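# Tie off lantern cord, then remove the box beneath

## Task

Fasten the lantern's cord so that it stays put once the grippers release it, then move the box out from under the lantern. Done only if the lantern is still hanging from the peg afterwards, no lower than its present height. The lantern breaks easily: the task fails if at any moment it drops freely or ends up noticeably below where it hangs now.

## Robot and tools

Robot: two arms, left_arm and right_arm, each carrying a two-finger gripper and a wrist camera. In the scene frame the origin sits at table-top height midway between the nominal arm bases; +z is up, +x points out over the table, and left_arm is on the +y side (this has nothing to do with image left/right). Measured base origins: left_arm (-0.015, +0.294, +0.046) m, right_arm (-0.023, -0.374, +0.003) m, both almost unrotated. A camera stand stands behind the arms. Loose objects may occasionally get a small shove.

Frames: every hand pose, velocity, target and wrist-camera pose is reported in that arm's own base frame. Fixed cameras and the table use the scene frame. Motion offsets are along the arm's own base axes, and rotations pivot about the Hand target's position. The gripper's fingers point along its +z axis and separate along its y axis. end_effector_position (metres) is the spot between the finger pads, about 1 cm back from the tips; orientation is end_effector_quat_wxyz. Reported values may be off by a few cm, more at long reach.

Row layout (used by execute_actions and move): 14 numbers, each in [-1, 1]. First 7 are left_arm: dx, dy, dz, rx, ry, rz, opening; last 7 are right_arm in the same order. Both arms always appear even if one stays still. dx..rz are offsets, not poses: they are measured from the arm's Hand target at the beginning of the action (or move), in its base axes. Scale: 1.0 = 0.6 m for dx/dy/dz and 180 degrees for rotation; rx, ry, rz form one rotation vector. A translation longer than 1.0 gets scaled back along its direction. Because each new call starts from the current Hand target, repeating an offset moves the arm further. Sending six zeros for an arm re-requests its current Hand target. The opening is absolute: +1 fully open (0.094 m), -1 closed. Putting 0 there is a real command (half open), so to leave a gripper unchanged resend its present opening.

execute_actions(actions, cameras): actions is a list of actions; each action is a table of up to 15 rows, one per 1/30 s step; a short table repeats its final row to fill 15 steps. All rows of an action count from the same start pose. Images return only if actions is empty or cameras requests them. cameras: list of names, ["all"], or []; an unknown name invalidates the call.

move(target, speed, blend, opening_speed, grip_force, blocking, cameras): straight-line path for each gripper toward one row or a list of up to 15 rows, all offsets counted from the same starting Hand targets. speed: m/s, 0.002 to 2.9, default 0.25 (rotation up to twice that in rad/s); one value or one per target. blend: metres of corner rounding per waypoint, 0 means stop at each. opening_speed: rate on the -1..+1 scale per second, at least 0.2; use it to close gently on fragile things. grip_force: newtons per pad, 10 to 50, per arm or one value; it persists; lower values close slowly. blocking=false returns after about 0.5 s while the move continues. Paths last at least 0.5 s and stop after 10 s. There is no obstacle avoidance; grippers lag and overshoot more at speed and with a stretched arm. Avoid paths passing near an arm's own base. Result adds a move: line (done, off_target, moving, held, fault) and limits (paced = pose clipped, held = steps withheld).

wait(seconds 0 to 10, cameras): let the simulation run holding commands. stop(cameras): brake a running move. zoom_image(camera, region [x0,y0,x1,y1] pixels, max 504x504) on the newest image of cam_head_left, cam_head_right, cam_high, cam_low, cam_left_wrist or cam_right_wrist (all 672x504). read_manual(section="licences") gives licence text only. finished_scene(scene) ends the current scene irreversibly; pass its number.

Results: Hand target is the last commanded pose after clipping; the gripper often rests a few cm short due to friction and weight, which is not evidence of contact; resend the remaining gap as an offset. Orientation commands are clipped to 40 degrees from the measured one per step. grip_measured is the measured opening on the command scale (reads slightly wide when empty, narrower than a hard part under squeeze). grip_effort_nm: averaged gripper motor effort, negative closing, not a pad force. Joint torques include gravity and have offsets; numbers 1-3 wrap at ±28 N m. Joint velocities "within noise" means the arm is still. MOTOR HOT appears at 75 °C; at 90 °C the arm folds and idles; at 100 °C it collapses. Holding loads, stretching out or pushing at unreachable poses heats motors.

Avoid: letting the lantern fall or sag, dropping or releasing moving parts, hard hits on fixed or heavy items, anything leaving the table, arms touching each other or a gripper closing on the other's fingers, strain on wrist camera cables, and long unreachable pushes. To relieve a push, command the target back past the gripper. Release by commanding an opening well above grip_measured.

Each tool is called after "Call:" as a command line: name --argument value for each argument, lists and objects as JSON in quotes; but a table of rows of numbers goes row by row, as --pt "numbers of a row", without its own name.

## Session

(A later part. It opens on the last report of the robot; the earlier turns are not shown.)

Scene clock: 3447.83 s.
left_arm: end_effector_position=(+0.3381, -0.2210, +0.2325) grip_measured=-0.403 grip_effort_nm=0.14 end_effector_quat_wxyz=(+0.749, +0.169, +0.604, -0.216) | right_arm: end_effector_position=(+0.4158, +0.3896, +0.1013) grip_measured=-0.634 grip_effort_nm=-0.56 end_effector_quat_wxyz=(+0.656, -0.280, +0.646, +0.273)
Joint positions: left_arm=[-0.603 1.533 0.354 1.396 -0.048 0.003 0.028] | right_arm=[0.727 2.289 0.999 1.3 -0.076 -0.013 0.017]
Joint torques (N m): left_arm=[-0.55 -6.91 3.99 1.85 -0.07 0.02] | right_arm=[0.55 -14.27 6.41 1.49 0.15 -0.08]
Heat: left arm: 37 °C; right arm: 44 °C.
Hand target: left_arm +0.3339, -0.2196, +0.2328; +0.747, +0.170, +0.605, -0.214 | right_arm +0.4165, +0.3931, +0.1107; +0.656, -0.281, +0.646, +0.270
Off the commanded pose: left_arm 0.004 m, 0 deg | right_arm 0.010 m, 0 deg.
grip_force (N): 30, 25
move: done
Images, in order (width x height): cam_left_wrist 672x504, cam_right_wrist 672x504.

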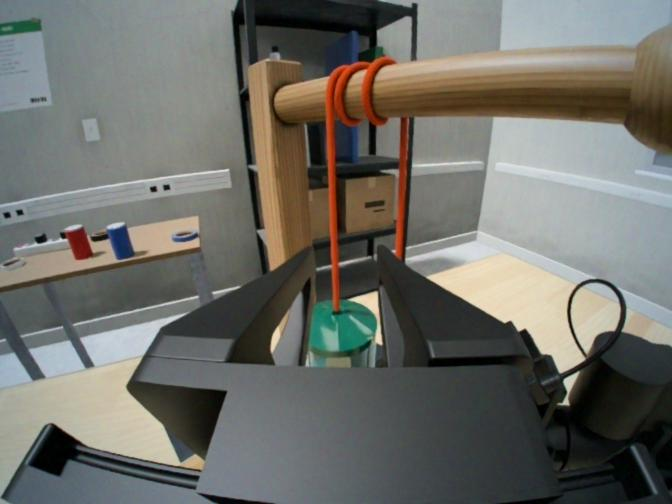

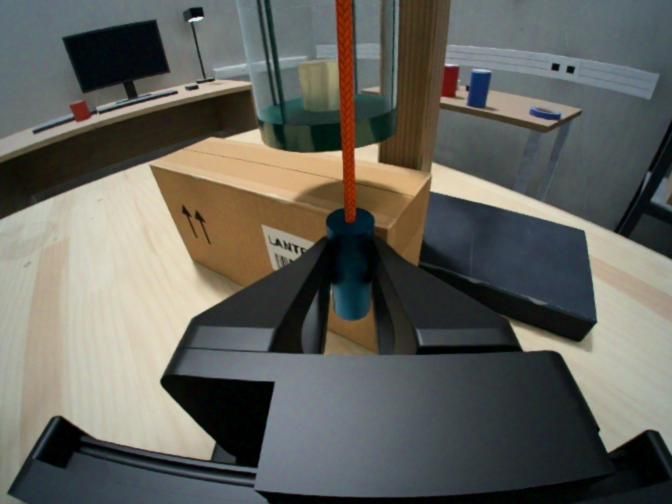

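Call:
move --target '[0, 0, 0, 0, 0, 0, -0.4, 0, 0, 0.015, 0, 0, 0, -0.8]' --speed 0.03 --cameras '["cam_right_wrist", "cam_left_wrist"]'

Scene clock: 3458.80 s.
left_arm: end_effector_position=(+0.3381, -0.2210, +0.2325) grip_measured=-0.403 grip_effort_nm=0.14 end_effector_quat_wxyz=(+0.749, +0.169, +0.604, -0.216) | right_arm: end_effector_position=(+0.4160, +0.3898, +0.1022) grip_measured=-0.634 grip_effort_nm=-0.56 end_effector_quat_wxyz=(+0.647, -0.282, +0.654, +0.270)
Joint positions: left_arm=[-0.603 1.533 0.354 1.396 -0.048 0.003 0.028] | right_arm=[0.727 2.264 0.999 1.25 -0.076 -0.013 0.017]
Joint torques (N m): left_arm=[-0.51 -6.93 4.03 1.87 -0.06 0.01] | right_arm=[0.44 -14.86 6.41 1.72 0.11 -0.1]
Heat: left arm: 37 °C; right arm: 44 °C.
Hand target: left_arm +0.3339, -0.2196, +0.2328; +0.747, +0.170, +0.605, -0.214 | right_arm +0.4165, +0.3931, +0.1198; +0.656, -0.281, +0.646, +0.270
Off the commanded pose: left_arm 0.004 m, 0 deg | right_arm 0.018 m, 1 deg.
grip_force (N): 30, 25
move: off_target (right_arm)
Images, in order (width x height): cam_left_wrist 672x504, cam_right_wrist 672x504.

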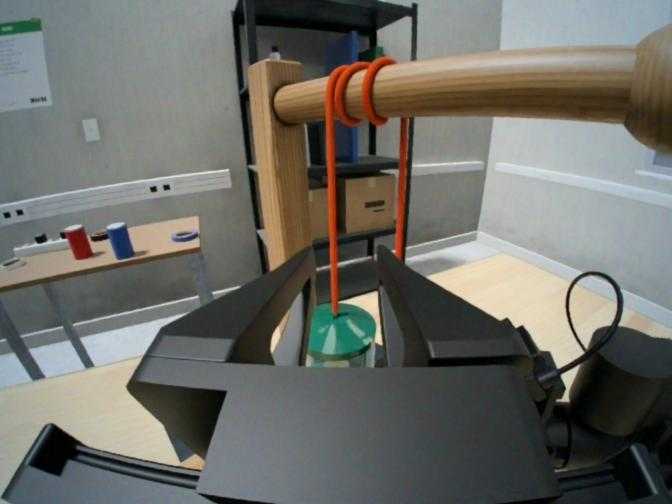

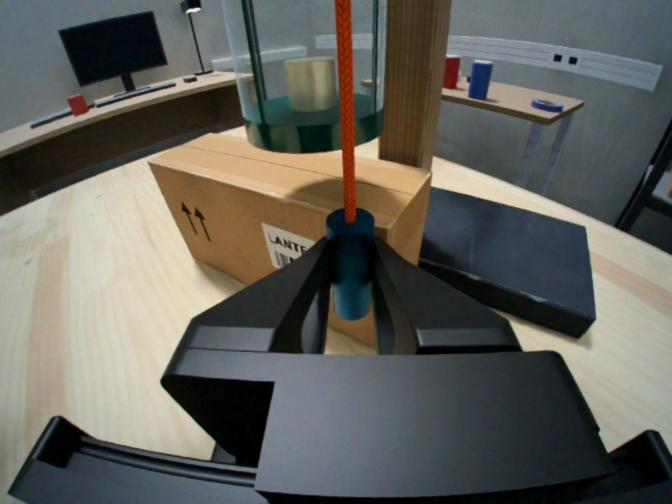

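Call:
wait --seconds 1 --cameras '["cam_right_wrist", "cam_left_wrist"]'

Scene clock: 3466.40 s.
left_arm: end_effector_position=(+0.3381, -0.2210, +0.2325) grip_measured=-0.403 grip_effort_nm=0.14 end_effector_quat_wxyz=(+0.749, +0.169, +0.604, -0.216) | right_arm: end_effector_position=(+0.4160, +0.3898, +0.1022) grip_measured=-0.634 grip_effort_nm=-0.56 end_effector_quat_wxyz=(+0.647, -0.282, +0.654, +0.270)
Joint positions: left_arm=[-0.603 1.533 0.354 1.396 -0.048 0.003 0.028] | right_arm=[0.727 2.264 0.999 1.25 -0.076 -0.013 0.017]
Joint torques (N m): left_arm=[-0.55 -6.91 3.97 1.86 -0.06 0.02] | right_arm=[0.54 -14.91 6.39 1.73 0.14 -0.1]
Heat: left arm: 37 °C; right arm: 49 °C.
Hand target: left_arm +0.3339, -0.2196, +0.2328; +0.747, +0.170, +0.605, -0.214 | right_arm +0.4165, +0.3931, +0.1198; +0.656, -0.281, +0.646, +0.270
Tool commands: left_gripper/opening=-0.4 right_gripper/opening=-0.8
Off the commanded pose: left_arm 0.004 m, 0 deg | right_arm 0.018 m, 1 deg.
grip_force (N): 30, 25
wait: 1.00 s; at rest from the start
Images, in order (width x height): cam_left_wrist 672x504, cam_right_wrist 672x504.

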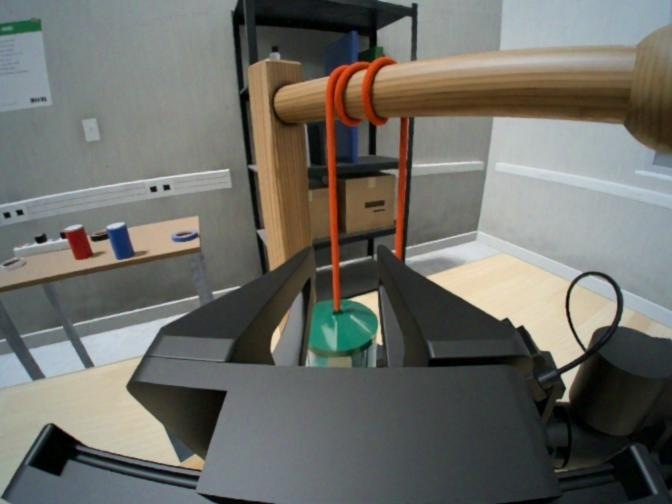

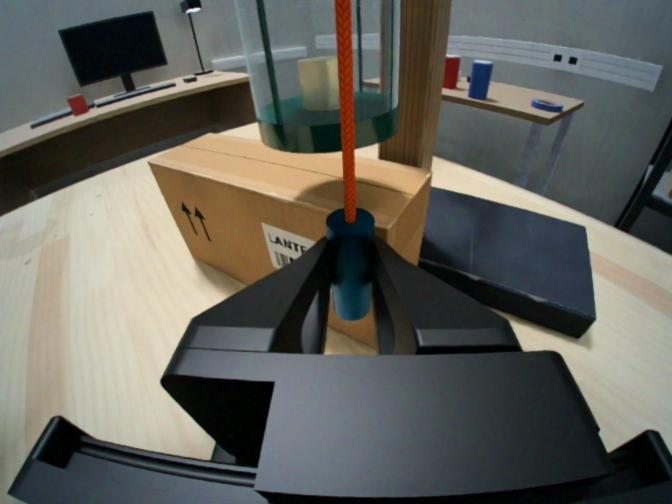

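Call:
move --target '[0, 0, 0, 0, 0, 0, -0.4, 0, 0, 0.013, 0, 0, 0, -0.8]' --speed 0.03 --cameras '["cam_right_wrist", "cam_left_wrist"]'

Scene clock: 3472.80 s.
left_arm: end_effector_position=(+0.3381, -0.2210, +0.2325) grip_measured=-0.403 grip_effort_nm=0.14 end_effector_quat_wxyz=(+0.749, +0.169, +0.604, -0.216) | right_arm: end_effector_position=(+0.4162, +0.3899, +0.1065) grip_measured=-0.634 grip_effort_nm=-0.56 end_effector_quat_wxyz=(+0.644, -0.284, +0.658, +0.269)
Joint positions: left_arm=[-0.603 1.533 0.354 1.396 -0.048 0.003 0.028] | right_arm=[0.727 2.241 0.999 1.215 -0.076 -0.013 0.017]
Joint torques (N m): left_arm=[-0.53 -6.94 3.97 1.87 -0.07 0] | right_arm=[0.5 -14.97 6.61 1.8 0.12 -0.09]
Heat: left arm: 36 °C; right arm: 51 °C.
Hand target: left_arm +0.3339, -0.2196, +0.2328; +0.747, +0.170, +0.605, -0.214 | right_arm +0.4165, +0.3931, +0.1276; +0.656, -0.281, +0.646, +0.270
Off the commanded pose: left_arm 0.004 m, 0 deg | right_arm 0.021 m, 2 deg.
grip_force (N): 30, 25
move: off_target (right_arm)
Images, in order (width x height): cam_left_wrist 672x504, cam_right_wrist 672x504.

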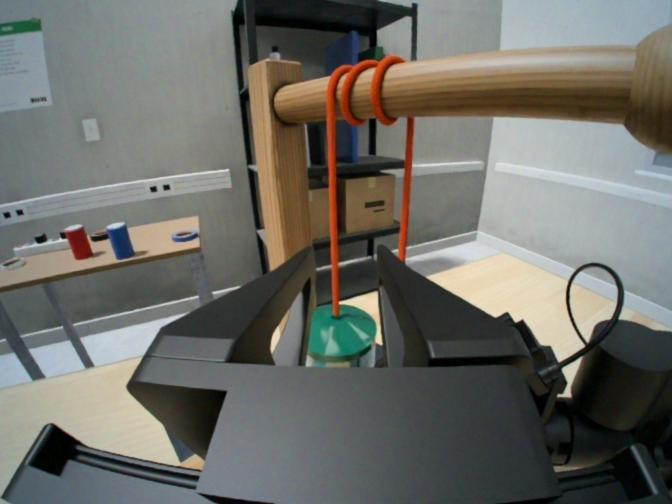

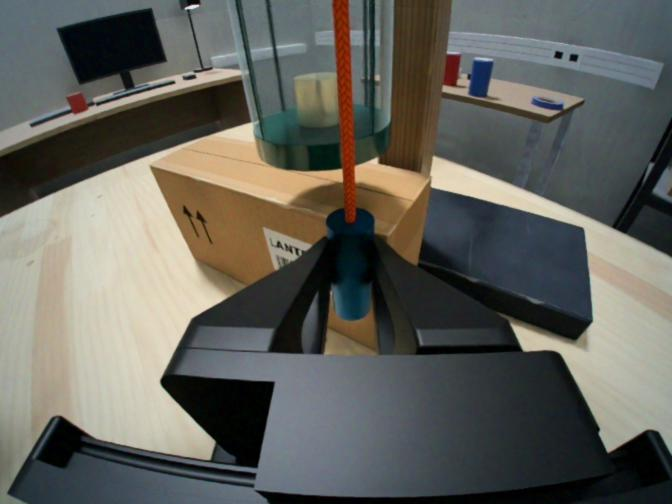

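Call:
move --target '[0, 0, 0, 0, 0, 0, -0.4, 0, 0, 0.012, 0, 0, 0, -0.8]' --speed 0.03 --cameras '["cam_right_wrist", "cam_left_wrist"]'

Scene clock: 3482.50 s.
left_arm: end_effector_position=(+0.3381, -0.2210, +0.2325) grip_measured=-0.403 grip_effort_nm=0.14 end_effector_quat_wxyz=(+0.749, +0.169, +0.604, -0.216) | right_arm: end_effector_position=(+0.4162, +0.3900, +0.1132) grip_measured=-0.634 grip_effort_nm=-0.56 end_effector_quat_wxyz=(+0.643, -0.284, +0.658, +0.269)
Joint positions: left_arm=[-0.603 1.533 0.354 1.396 -0.048 0.003 0.028] | right_arm=[0.727 2.218 0.999 1.191 -0.076 -0.013 0.017]
Joint torques (N m): left_arm=[-0.53 -6.94 3.97 1.85 -0.07 0.03] | right_arm=[0.55 -14.94 6.83 1.8 0.14 -0.09]
Heat: left arm: 36 °C; right arm: 53 °C.
Hand target: left_arm +0.3339, -0.2196, +0.2328; +0.747, +0.170, +0.605, -0.214 | right_arm +0.4165, +0.3931, +0.1347; +0.656, -0.281, +0.646, +0.270
Off the commanded pose: left_arm 0.004 m, 0 deg | right_arm 0.022 m, 2 deg.
grip_force (N): 30, 25
move: off_target (right_arm)
Images, in order (width x height): cam_left_wrist 672x504, cam_right_wrist 672x504.

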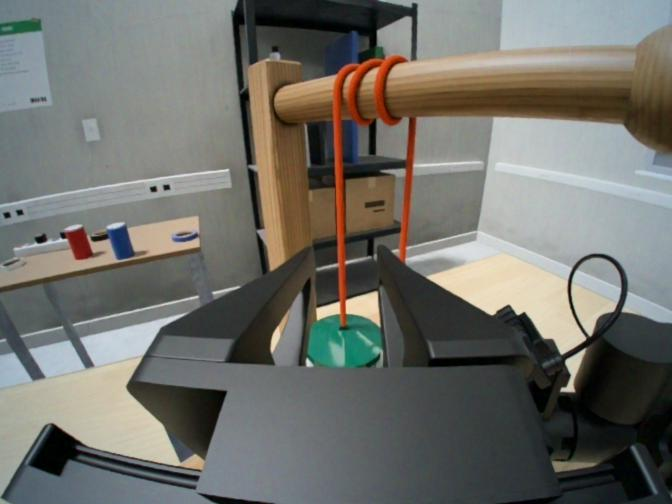

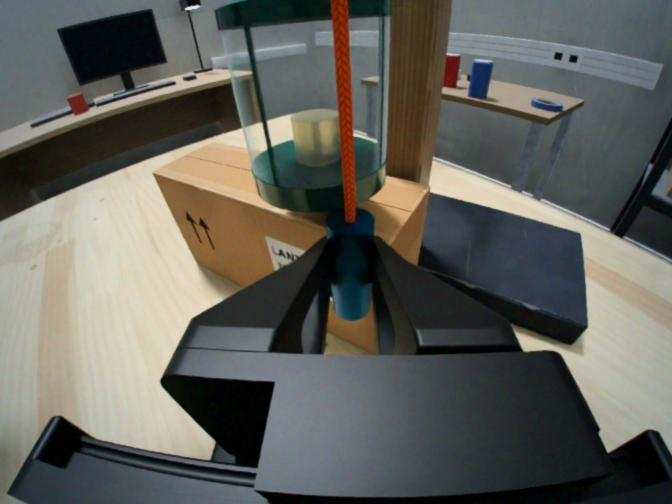

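Call:
move --target '[0, 0, 0, 0, 0, 0, -0.4, 0, 0, 0.011, 0, 0, 0, -0.8]' --speed 0.03 --cameras '["cam_right_wrist", "cam_left_wrist"]'

Call:
zoom_image --camera "cam_right_wrist" --region '[140, 60, 460, 300]'

Scene clock: 3505.93 s.
left_arm: end_effector_position=(+0.3381, -0.2210, +0.2325) grip_measured=-0.403 grip_effort_nm=0.14 end_effector_quat_wxyz=(+0.749, +0.169, +0.604, -0.216) | right_arm: end_effector_position=(+0.4160, +0.3898, +0.1147) grip_measured=-0.634 grip_effort_nm=-0.56 end_effector_quat_wxyz=(+0.638, -0.286, +0.663, +0.267)
Joint positions: left_arm=[-0.603 1.533 0.354 1.396 -0.048 0.003 0.028] | right_arm=[0.727 2.2 0.999 1.158 -0.076 -0.013 0.017]
Joint torques (N m): left_arm=[-0.54 -6.99 3.99 1.87 -0.06 0.02] | right_arm=[0.51 -15.2 7.1 1.93 0.13 -0.08]
Heat: left arm: 36 °C; right arm: 51 °C.
Hand target: left_arm +0.3339, -0.2196, +0.2328; +0.747, +0.170, +0.605, -0.214 | right_arm +0.4165, +0.3931, +0.1413; +0.656, -0.281, +0.646, +0.270
Off the commanded pose: left_arm 0.004 m, 0 deg | right_arm 0.027 m, 3 deg.
grip_force (N): 30, 25
move: off_target (right_arm)
Images, in order (width x height): cam_left_wrist 672x504, cam_right_wrist 672x504.

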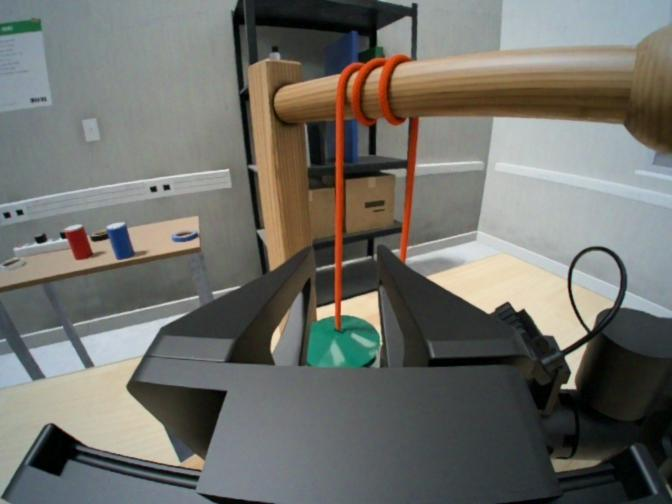

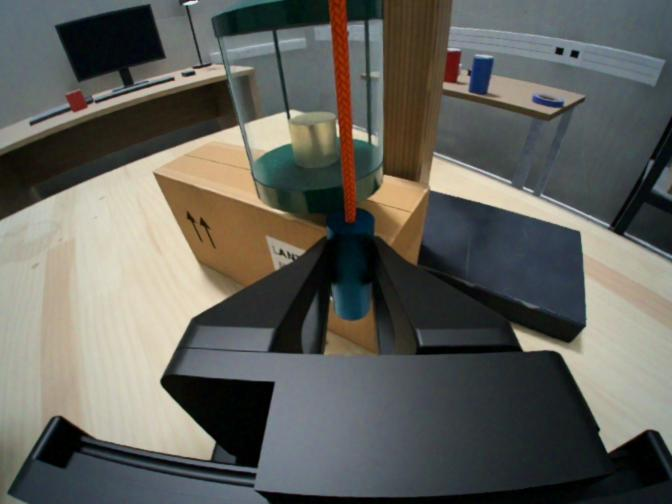

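Scaled by 1.575 from the camera's 672x504 image, which has a finer 960x720 frame.

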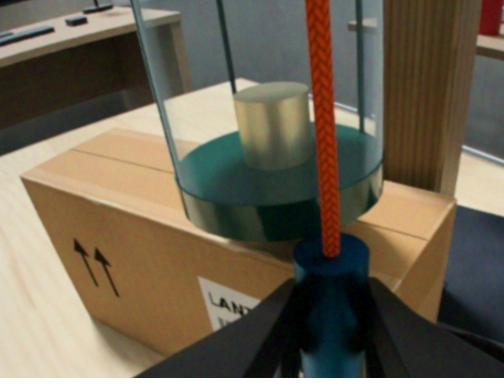

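Call:
move --target '[0.1308, -0.073, 0.008, 0, 0, 0, -0.4, 0, 0, -0.028, 0, 0, 0, -0.8]' --speed 0.06 --cameras '["cam_right_wrist", "cam_left_wrist"]'

Scene clock: 3548.37 s.
left_arm: end_effector_position=(+0.4053, -0.2594, +0.2440) grip_measured=-0.403 grip_effort_nm=0.14 end_effector_quat_wxyz=(+0.754, +0.166, +0.598, -0.214) | right_arm: end_effector_position=(+0.4162, +0.3898, +0.1176) grip_measured=-0.634 grip_effort_nm=-0.56 end_effector_quat_wxyz=(+0.642, -0.284, +0.659, +0.269)
Joint positions: left_arm=[-0.586 1.771 0.672 1.331 -0.039 0.003 0.028] | right_arm=[0.727 2.2 0.999 1.17 -0.076 -0.013 0.017]
Joint torques (N m): left_arm=[0.66 -5.74 7.41 1.78 0.15 -0.05] | right_arm=[0.51 -10.26 6.84 2.38 0.14 -0.08]
Heat: left arm: 36 °C; right arm: 48 °C.
Hand target: left_arm +0.4123, -0.2635, +0.2376; +0.747, +0.170, +0.605, -0.214 | right_arm +0.4165, +0.3930, +0.1246; +0.656, -0.281, +0.646, +0.270
Off the commanded pose: left_arm 0.010 m, 1 deg | right_arm 0.008 m, 2 deg.
grip_force (N): 30, 25
move: done
Images, in order (width x height): cam_left_wrist 672x504, cam_right_wrist 672x504.

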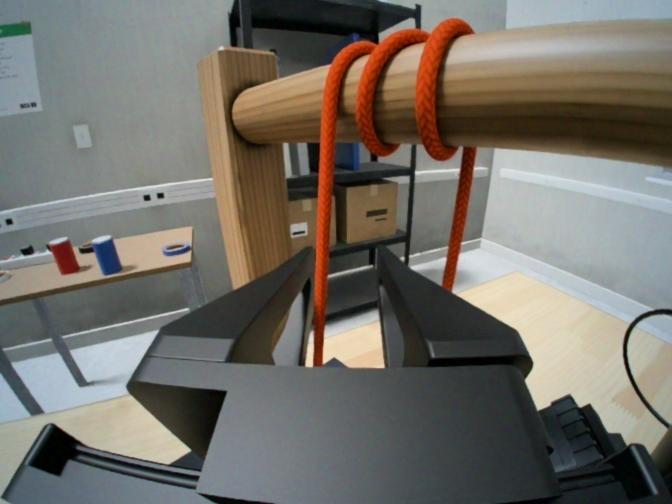

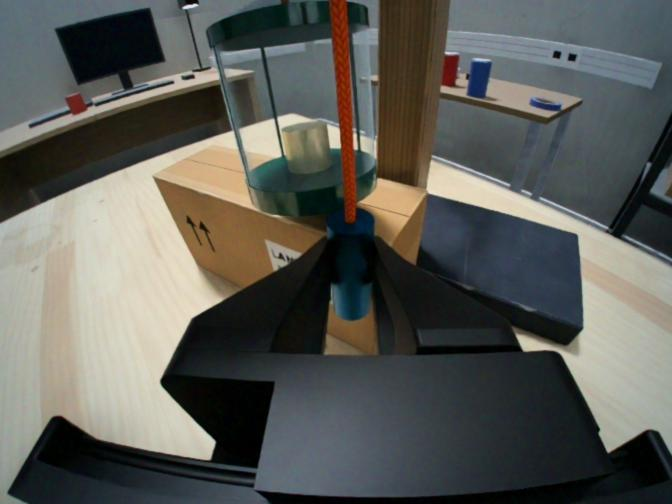

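Call:
move --target '[0, 0, 0, 0, 0, 0, -1, 0, 0, 0, 0, 0, 0, -0.8]' --opening_speed 0.4 --grip_force '[30, 25]' --cameras '["cam_right_wrist", "cam_left_wrist"]'

Scene clock: 3569.17 s.
left_arm: end_effector_position=(+0.4057, -0.2589, +0.2436) grip_measured=-0.966 grip_effort_nm=-0.62 end_effector_quat_wxyz=(+0.754, +0.166, +0.599, -0.213) | right_arm: end_effector_position=(+0.4164, +0.3896, +0.1176) grip_measured=-0.634 grip_effort_nm=-0.56 end_effector_quat_wxyz=(+0.642, -0.284, +0.660, +0.268)
Joint positions: left_arm=[-0.585 1.771 0.672 1.329 -0.038 0.003 0.002] | right_arm=[0.727 2.2 0.999 1.17 -0.075 -0.013 0.017]
Joint torques (N m): left_arm=[0.51 -5.67 7.46 1.81 0.13 -0.04] | right_arm=[0.51 -10.21 6.86 2.37 0.11 -0.1]
Heat: left arm: 40 °C; right arm: 46 °C.
Hand target: left_arm +0.4123, -0.2634, +0.2376; +0.747, +0.170, +0.605, -0.214 | right_arm +0.4165, +0.3931, +0.1245; +0.656, -0.281, +0.646, +0.270
Off the commanded pose: left_arm 0.010 m, 1 deg | right_arm 0.008 m, 2 deg.
grip_force (N): 30, 25
move: done
Images, in order (width x height): cam_left_wrist 672x504, cam_right_wrist 672x504.

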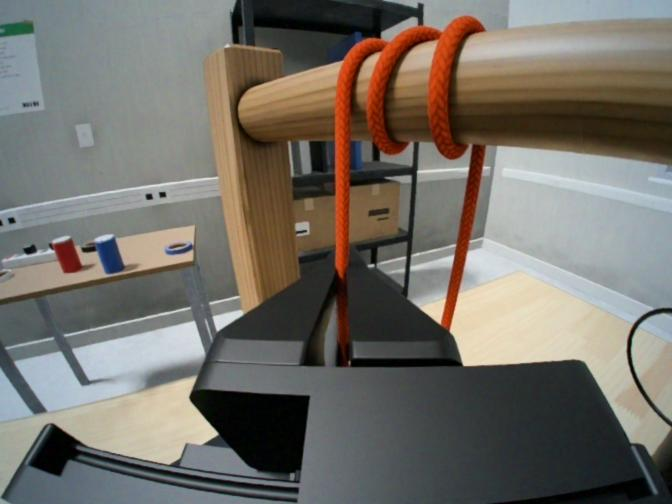

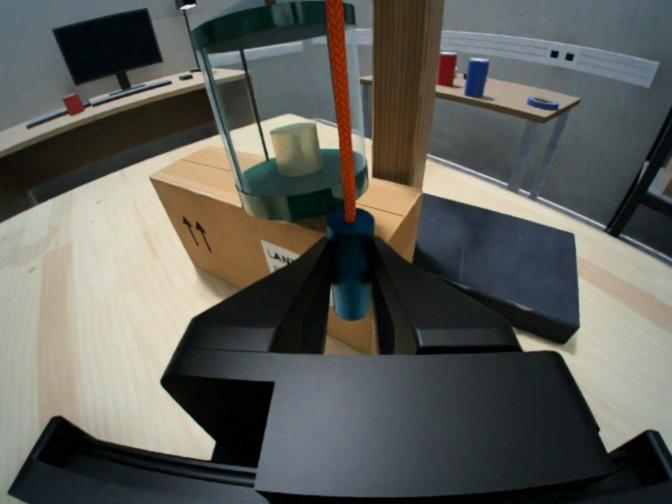

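Call:
zoom_image --camera "cam_left_wrist" --region '[220, 200, 480, 400]'

Call:
execute_actions --actions '[]' --cameras '["cam_high", "cam_head_left", "cam_low"]'

Call:
zoom_image --camera "cam_high" --region '[290, 110, 430, 250]'

Scaled by 1.938 from the camera's 672x504 image, which has a finer 960x720 frame.

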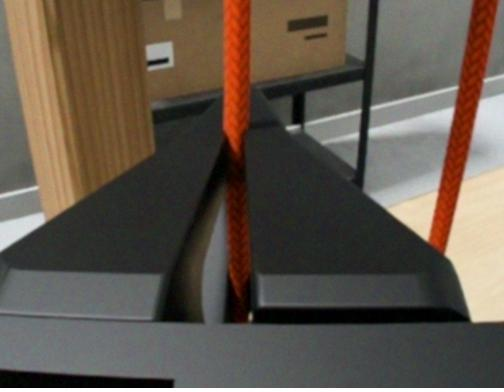

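Scene clock: 3635.57 s.
left_arm: end_effector_position=(+0.4057, -0.2589, +0.2436) grip_measured=-0.967 grip_effort_nm=-0.66 end_effector_quat_wxyz=(+0.754, +0.166, +0.599, -0.213) | right_arm: end_effector_position=(+0.4164, +0.3896, +0.1176) grip_measured=-0.634 grip_effort_nm=-0.56 end_effector_quat_wxyz=(+0.642, -0.284, +0.660, +0.268)
Joint positions: left_arm=[-0.585 1.771 0.672 1.329 -0.038 0.003 0.002] | right_arm=[0.727 2.2 0.999 1.17 -0.075 -0.013 0.017]
Joint velocities: within noise
Joint torques (N m): left_arm=[0.43 -5.68 7.46 1.82 0.13 -0.06] | right_arm=[0.49 -10.26 6.75 2.38 0.11 -0.07]
Heat: left arm: 42 °C; right arm: 44 °C.
Hand target: left_arm +0.4123, -0.2634, +0.2376; +0.747, +0.170, +0.605, -0.214 | right_arm +0.4165, +0.3931, +0.1245; +0.656, -0.281, +0.646, +0.270
Tool commands: left_gripper/opening=-1.0 right_gripper/opening=-0.8
Off the commanded pose: left_arm 0.010 m, 1 deg | right_arm 0.008 m, 2 deg.
grip_force (N): 30, 25
Images, in order (width x height): cam_head_left 672x504, cam_high 672x504, cam_low 672x504.

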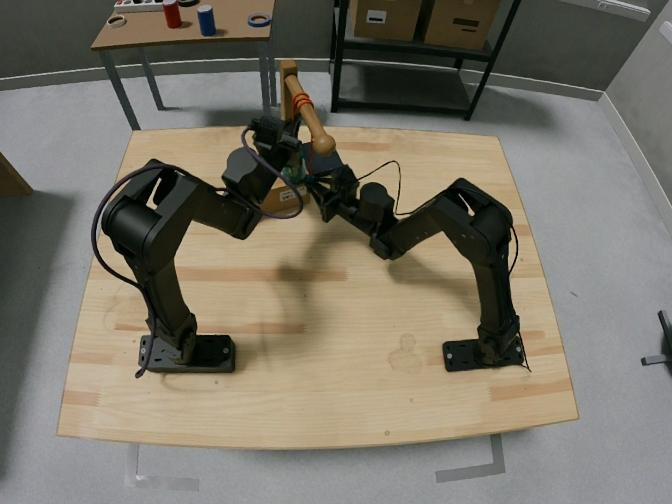

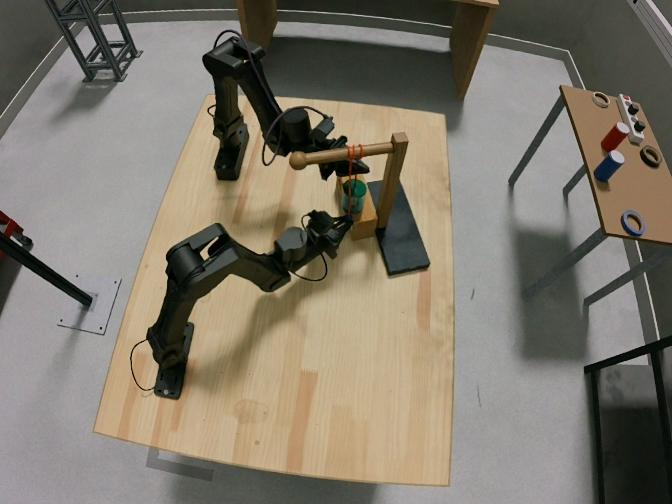

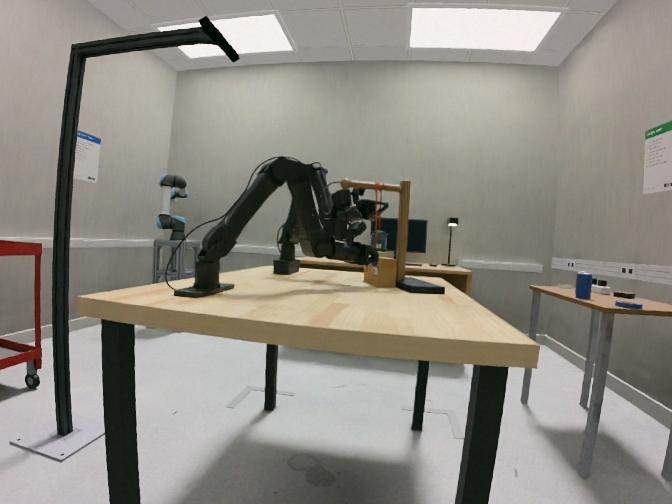

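Scaled by 3.600 from the camera's 672x504 image, which has a finer 960x720 frame.

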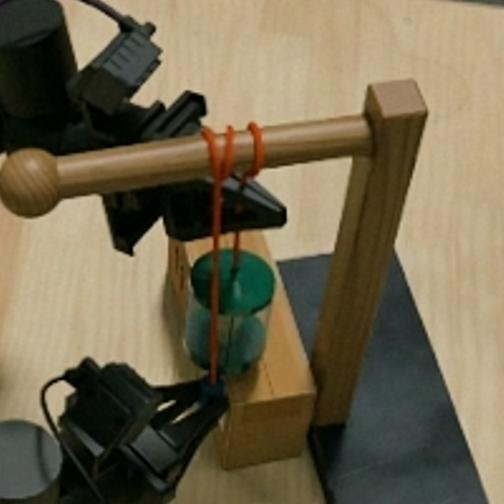

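Call:
move --pt "0 0 0 0 0 0 -0.35 0 0 0 0 0 0 -0.8" --pt "-0.044 0.0397 0 0 0 0 -0.35 0 0 0 0 0 0 -0.8" --opening_speed 0.6 --speed 0.04 --cameras '["cam_high", "cam_right_wrist", "cam_left_wrist"]'

Call:
zoom_image --camera "cam_high" --region '[290, 110, 430, 250]'

Scene clock: 3707.87 s.
left_arm: end_effector_position=(+0.3914, -0.2435, +0.2260) grip_measured=-0.353 grip_effort_nm=0.14 end_effector_quat_wxyz=(+0.740, +0.173, +0.617, -0.207) | right_arm: end_effector_position=(+0.4164, +0.3896, +0.1177) grip_measured=-0.634 grip_effort_nm=-0.56 end_effector_quat_wxyz=(+0.643, -0.284, +0.659, +0.268)
Joint positions: left_arm=[-0.567 1.719 0.571 1.329 -0.02 0.003 0.03] | right_arm=[0.727 2.2 0.999 1.17 -0.075 -0.013 0.017]
Joint torques (N m): left_arm=[0.54 -9.54 4.15 2.2 0.11 -0.09] | right_arm=[0.53 -10.11 6.9 2.38 0.11 -0.1]
Heat: left arm: 42 °C; right arm: 45 °C.
Hand target: left_arm +0.3859, -0.2396, +0.2378; +0.748, +0.170, +0.605, -0.214 | right_arm +0.4165, +0.3931, +0.1245; +0.656, -0.281, +0.646, +0.270
Off the commanded pose: left_arm 0.013 m, 2 deg | right_arm 0.008 m, 2 deg.
grip_force (N): 30, 25
move: off_target (left_arm)
Images, in order (width x height): cam_high 672x504, cam_left_wrist 672x504, cam_right_wrist 672x504.

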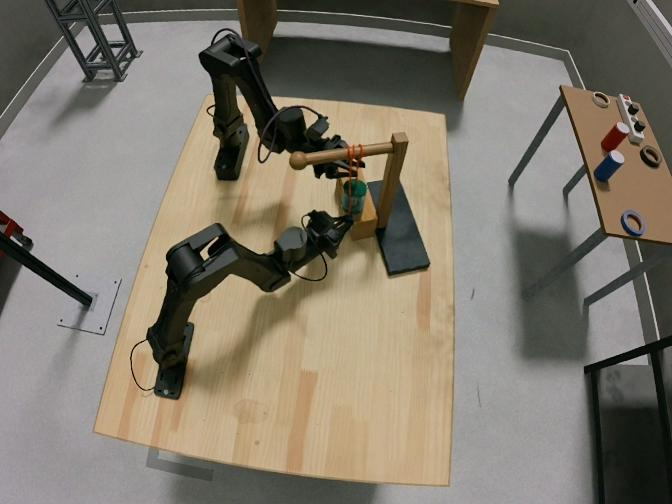

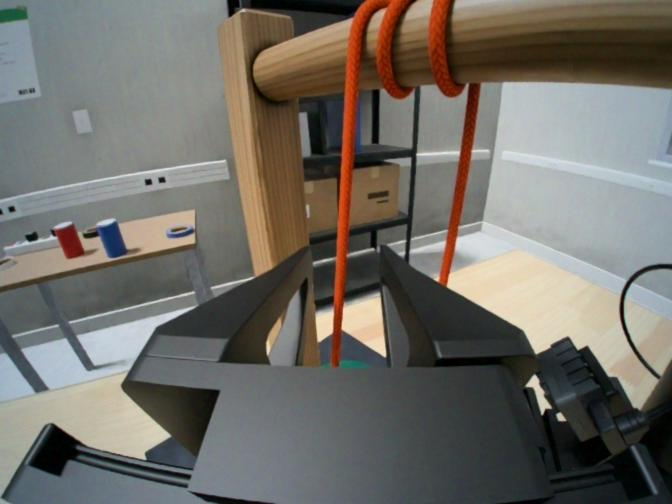

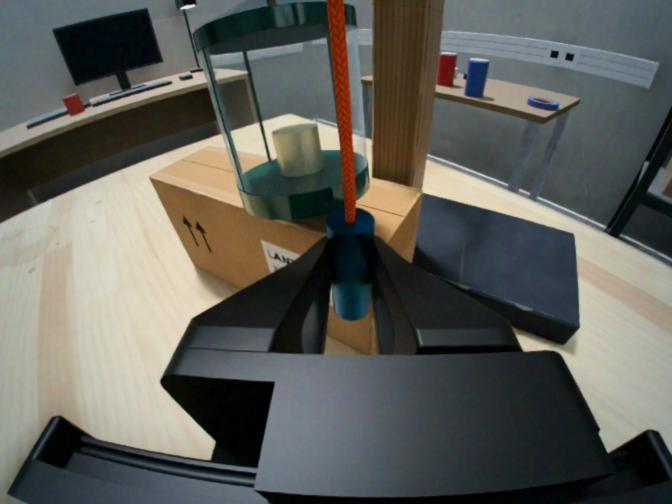

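Scaled by 3.600 from the camera's 672x504 image, which has a finer 960x720 frame.

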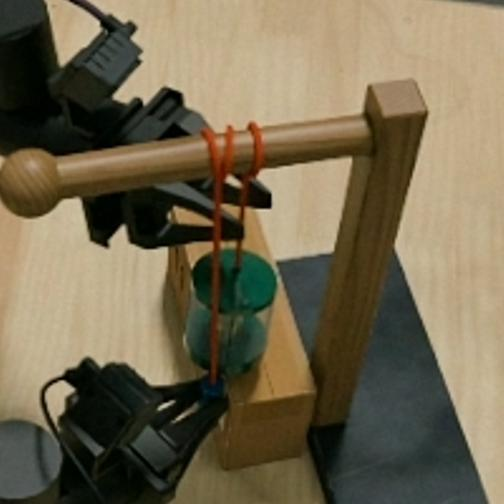

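Call:
move --target '[0, 0, 0, 0, 0, 0, -1, 0, 0, 0, 0, 0, 0, -0.8]' --opening_speed 0.4 --cameras '["cam_left_wrist", "cam_right_wrist"]'

Call:
zoom_image --camera "cam_left_wrist" --region '[220, 200, 480, 400]'

Scene clock: 3720.20 s.
left_arm: end_effector_position=(+0.3913, -0.2436, +0.2260) grip_measured=-0.926 grip_effort_nm=-0.62 end_effector_quat_wxyz=(+0.740, +0.173, +0.617, -0.208) | right_arm: end_effector_position=(+0.4164, +0.3896, +0.1177) grip_measured=-0.634 grip_effort_nm=-0.56 end_effector_quat_wxyz=(+0.643, -0.284, +0.659, +0.268)
Joint positions: left_arm=[-0.567 1.719 0.571 1.329 -0.019 0.003 0.003] | right_arm=[0.727 2.2 0.999 1.17 -0.075 -0.013 0.017]
Joint torques (N m): left_arm=[0.57 -9.58 4.19 2.21 0.12 -0.1] | right_arm=[0.5 -10.15 6.8 2.39 0.09 -0.11]
Heat: left arm: 40 °C; right arm: 45 °C.
Hand target: left_arm +0.3860, -0.2396, +0.2378; +0.748, +0.170, +0.605, -0.214 | right_arm +0.4165, +0.3931, +0.1245; +0.656, -0.281, +0.646, +0.270
Off the commanded pose: left_arm 0.014 m, 2 deg | right_arm 0.008 m, 2 deg.
grip_force (N): 30, 25
move: off_target (left_arm)
Images, in order (width x height): cam_left_wrist 672x504, cam_right_wrist 672x504.

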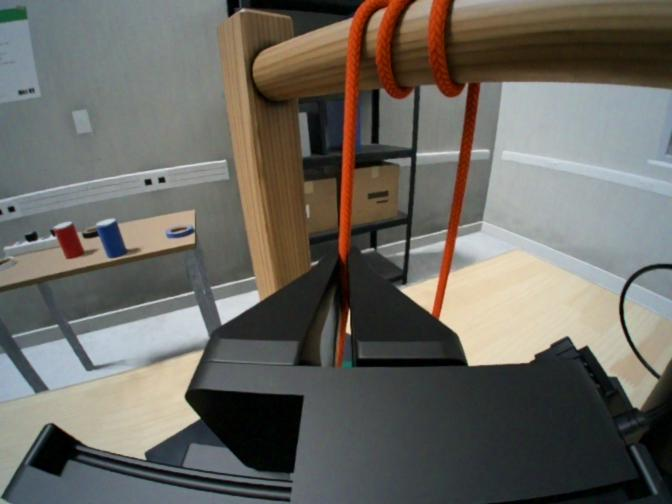

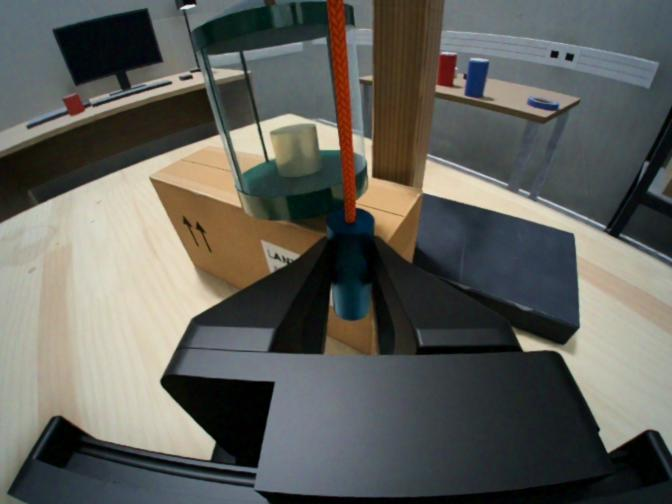

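Scaled by 1.938 from the camera's 672x504 image, which has a finer 960x720 frame.

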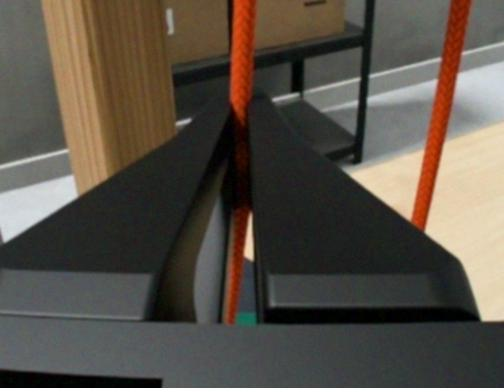

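Call:
move --target '[0, 0, 0, 0, 0, 0, -1, 0, 0, 0, 0, 0, 0, -0.42]' --opening_speed 0.4 --cameras '["cam_left_wrist", "cam_right_wrist"]'

Call:
zoom_image --camera "cam_right_wrist" --region '[140, 60, 460, 300]'

Scene clock: 3730.23 s.
left_arm: end_effector_position=(+0.3910, -0.2442, +0.2260) grip_measured=-0.928 grip_effort_nm=-0.66 end_effector_quat_wxyz=(+0.739, +0.174, +0.616, -0.209) | right_arm: end_effector_position=(+0.4164, +0.3897, +0.1243) grip_measured=-0.421 grip_effort_nm=0.09 end_effector_quat_wxyz=(+0.651, -0.281, +0.651, +0.271)
Joint positions: left_arm=[-0.567 1.719 0.571 1.329 -0.016 0.003 0.003] | right_arm=[0.727 2.2 0.999 1.196 -0.075 -0.013 0.027]
Joint torques (N m): left_arm=[0.69 -9.54 4.11 2.21 0.06 -0.1] | right_arm=[0.53 -10.17 6.94 2.12 0.11 -0.08]
Heat: left arm: 39 °C; right arm: 45 °C.
Hand target: left_arm +0.3859, -0.2396, +0.2378; +0.748, +0.170, +0.605, -0.214 | right_arm +0.4165, +0.3931, +0.1246; +0.656, -0.281, +0.646, +0.270
Off the commanded pose: left_arm 0.014 m, 2 deg | right_arm 0.003 m, 1 deg.
grip_force (N): 30, 25
move: off_target (left_arm)
Images, in order (width x height): cam_left_wrist 672x504, cam_right_wrist 672x504.

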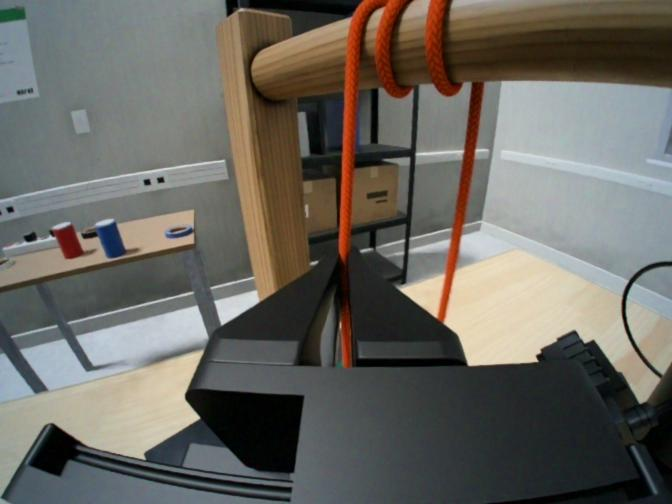

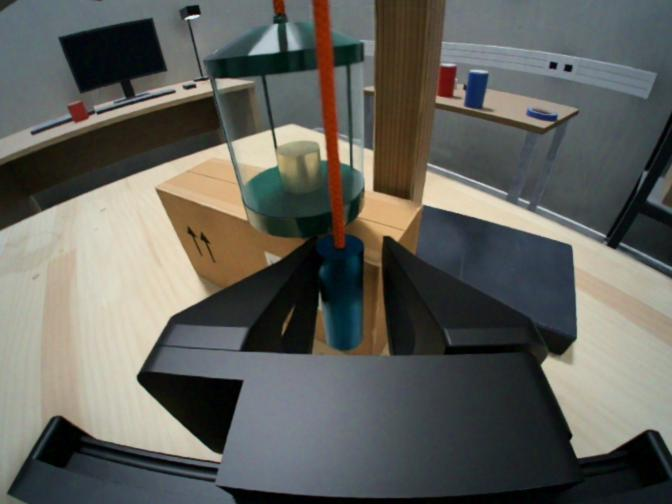

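Scaled by 1.575 from the camera's 672x504 image, which has a finer 960x720 frame.

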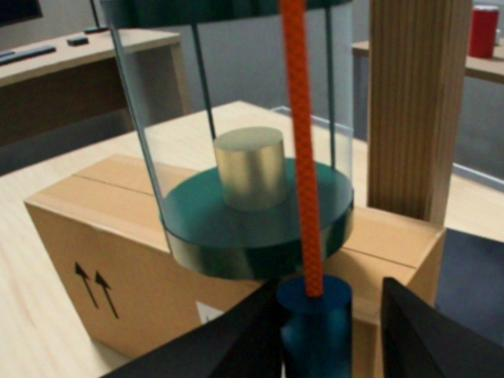

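Call:
move --pt "0 0 0 0 0 0 -1 -0.0138 -0.0144 -0.002 0 0 0 -0.42" --pt "0 0 0 0 0 0 -1 -0.0138 -0.0144 -0.002 0 0 0 -0.1" --pt "0 0 0 0 0 0 -1 -0.092 -0.096 -0.002 0 0 0 -0.1" --speed 0.05 --cameras '["cam_left_wrist", "cam_right_wrist"]'

Call:
zoom_image --camera "cam_right_wrist" --region '[180, 0, 480, 225]'

Scene clock: 3753.30 s.
left_arm: end_effector_position=(+0.3910, -0.2442, +0.2260) grip_measured=-0.928 grip_effort_nm=-0.66 end_effector_quat_wxyz=(+0.739, +0.174, +0.616, -0.209) | right_arm: end_effector_position=(+0.3616, +0.3384, +0.1082) grip_measured=-0.101 grip_effort_nm=0.09 end_effector_quat_wxyz=(+0.643, -0.283, +0.659, +0.268)
Joint positions: left_arm=[-0.567 1.719 0.571 1.329 -0.016 0.003 0.003] | right_arm=[0.722 2.082 0.661 1.392 -0.078 -0.013 0.042]
Joint torques (N m): left_arm=[0.57 -9.52 4.15 2.2 0.08 -0.08] | right_arm=[-0.62 -12.1 3.86 2.1 -0.08 -0.09]
Heat: left arm: 39 °C; right arm: 44 °C.
Hand target: left_arm +0.3859, -0.2396, +0.2378; +0.748, +0.170, +0.605, -0.214 | right_arm +0.3613, +0.3354, +0.1233; +0.656, -0.281, +0.646, +0.270
Off the commanded pose: left_arm 0.014 m, 2 deg | right_arm 0.015 m, 2 deg.
grip_force (N): 30, 25
move: off_target (left_arm, right_arm)
Images, in order (width x height): cam_left_wrist 672x504, cam_right_wrist 672x504.

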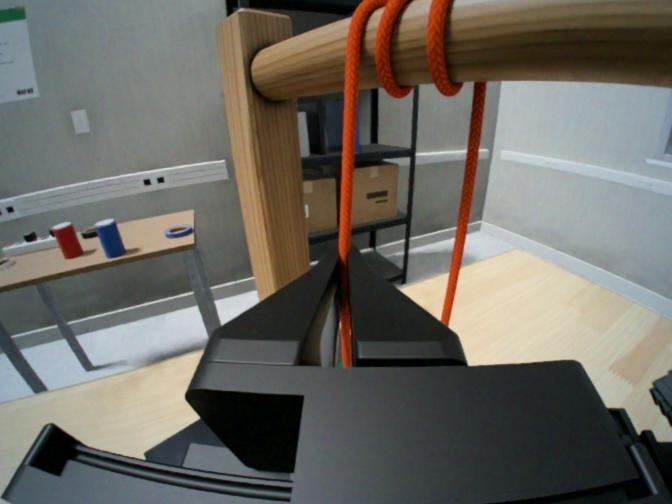

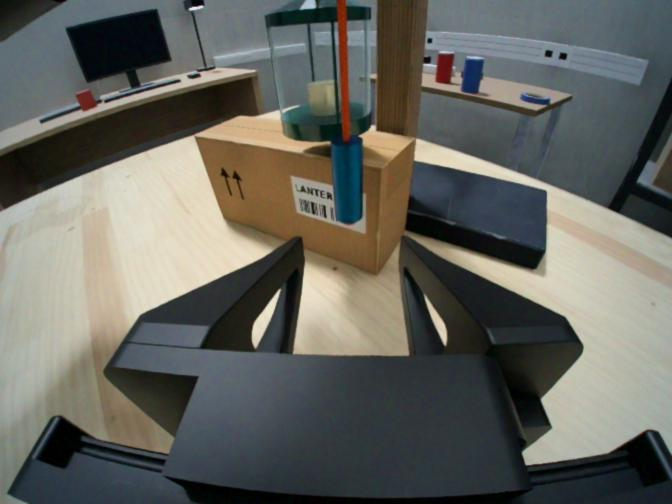

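Scaled by 1.680 from the camera's 672x504 image, which has a finer 960x720 frame.

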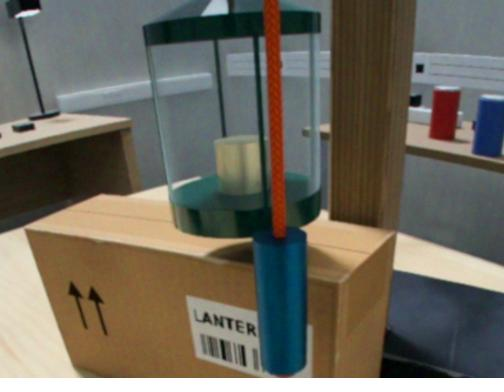

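Call:
move --target '[0, 0, -0.02, 0, 0, 0, -1, 0, 0, 0, 0, 0, 0, -0.1]' --speed 0.03 --cameras '["cam_left_wrist", "cam_right_wrist"]'

Scene clock: 3761.43 s.
left_arm: end_effector_position=(+0.3871, -0.2417, +0.2263) grip_measured=-0.928 grip_effort_nm=-0.66 end_effector_quat_wxyz=(+0.743, +0.173, +0.611, -0.210) | right_arm: end_effector_position=(+0.3616, +0.3384, +0.1083) grip_measured=-0.101 grip_effort_nm=0.08 end_effector_quat_wxyz=(+0.643, -0.283, +0.659, +0.268)
Joint positions: left_arm=[-0.567 1.719 0.551 1.363 -0.016 0.003 0.003] | right_arm=[0.722 2.082 0.661 1.393 -0.078 -0.013 0.042]
Joint torques (N m): left_arm=[0.58 -5.67 4.25 2.52 0.11 -0.09] | right_arm=[-0.55 -12.11 3.95 2.1 -0.05 -0.07]
Heat: left arm: 39 °C; right arm: 44 °C.
Hand target: left_arm +0.3859, -0.2396, +0.2257; +0.747, +0.170, +0.605, -0.214 | right_arm +0.3613, +0.3354, +0.1233; +0.656, -0.281, +0.646, +0.270
Off the commanded pose: left_arm 0.002 m, 1 deg | right_arm 0.015 m, 2 deg.
grip_force (N): 30, 25
move: off_target (right_arm)
Images, in order (width x height): cam_left_wrist 672x504, cam_right_wrist 672x504.

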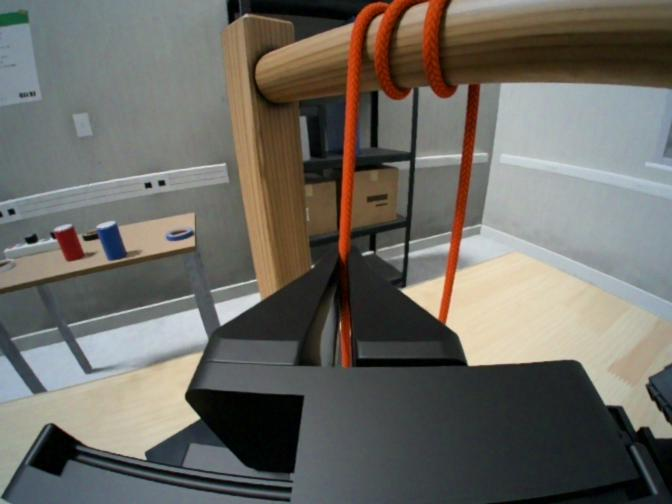

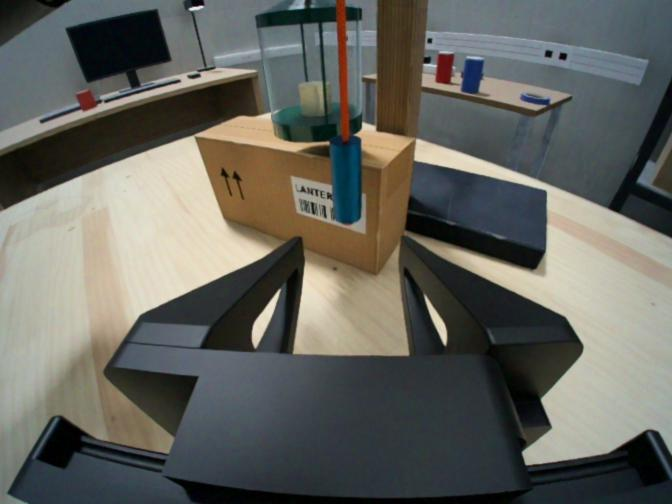

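Call:
move --target '[0, 0, -0.02, 0, 0, 0, -1, 0, 0, 0, 0, 0, 0, -0.1]' --speed 0.03 --cameras '["cam_left_wrist", "cam_right_wrist"]'

Scene clock: 3767.37 s.
left_arm: end_effector_position=(+0.3863, -0.2414, +0.2253) grip_measured=-0.928 grip_effort_nm=-0.66 end_effector_quat_wxyz=(+0.753, +0.169, +0.599, -0.213) | right_arm: end_effector_position=(+0.3616, +0.3384, +0.1083) grip_measured=-0.101 grip_effort_nm=0.08 end_effector_quat_wxyz=(+0.643, -0.283, +0.659, +0.268)
Joint positions: left_arm=[-0.567 1.761 0.545 1.443 -0.015 0.003 0.003] | right_arm=[0.722 2.082 0.661 1.393 -0.078 -0.013 0.042]
Joint torques (N m): left_arm=[0.62 -4.88 3.58 2.34 0.07 -0.08] | right_arm=[-0.57 -12.07 3.93 2.11 -0.09 -0.09]
Heat: left arm: 38 °C; right arm: 44 °C.
Hand target: left_arm +0.3859, -0.2396, +0.2136; +0.747, +0.170, +0.605, -0.214 | right_arm +0.3613, +0.3354, +0.1233; +0.656, -0.281, +0.646, +0.270
Off the commanded pose: left_arm 0.012 m, 1 deg | right_arm 0.015 m, 2 deg.
grip_force (N): 30, 25
move: off_target (left_arm, right_arm)
Images, in order (width x height): cam_left_wrist 672x504, cam_right_wrist 672x504.

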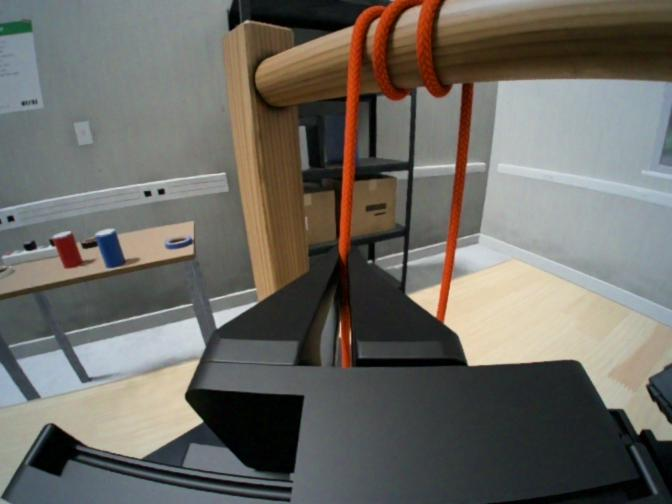

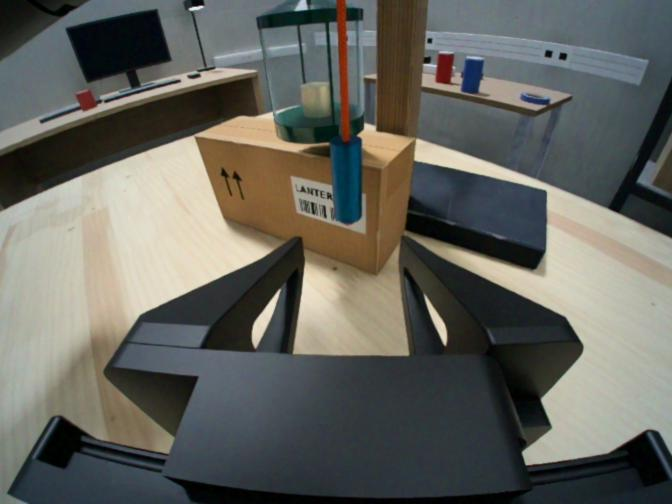

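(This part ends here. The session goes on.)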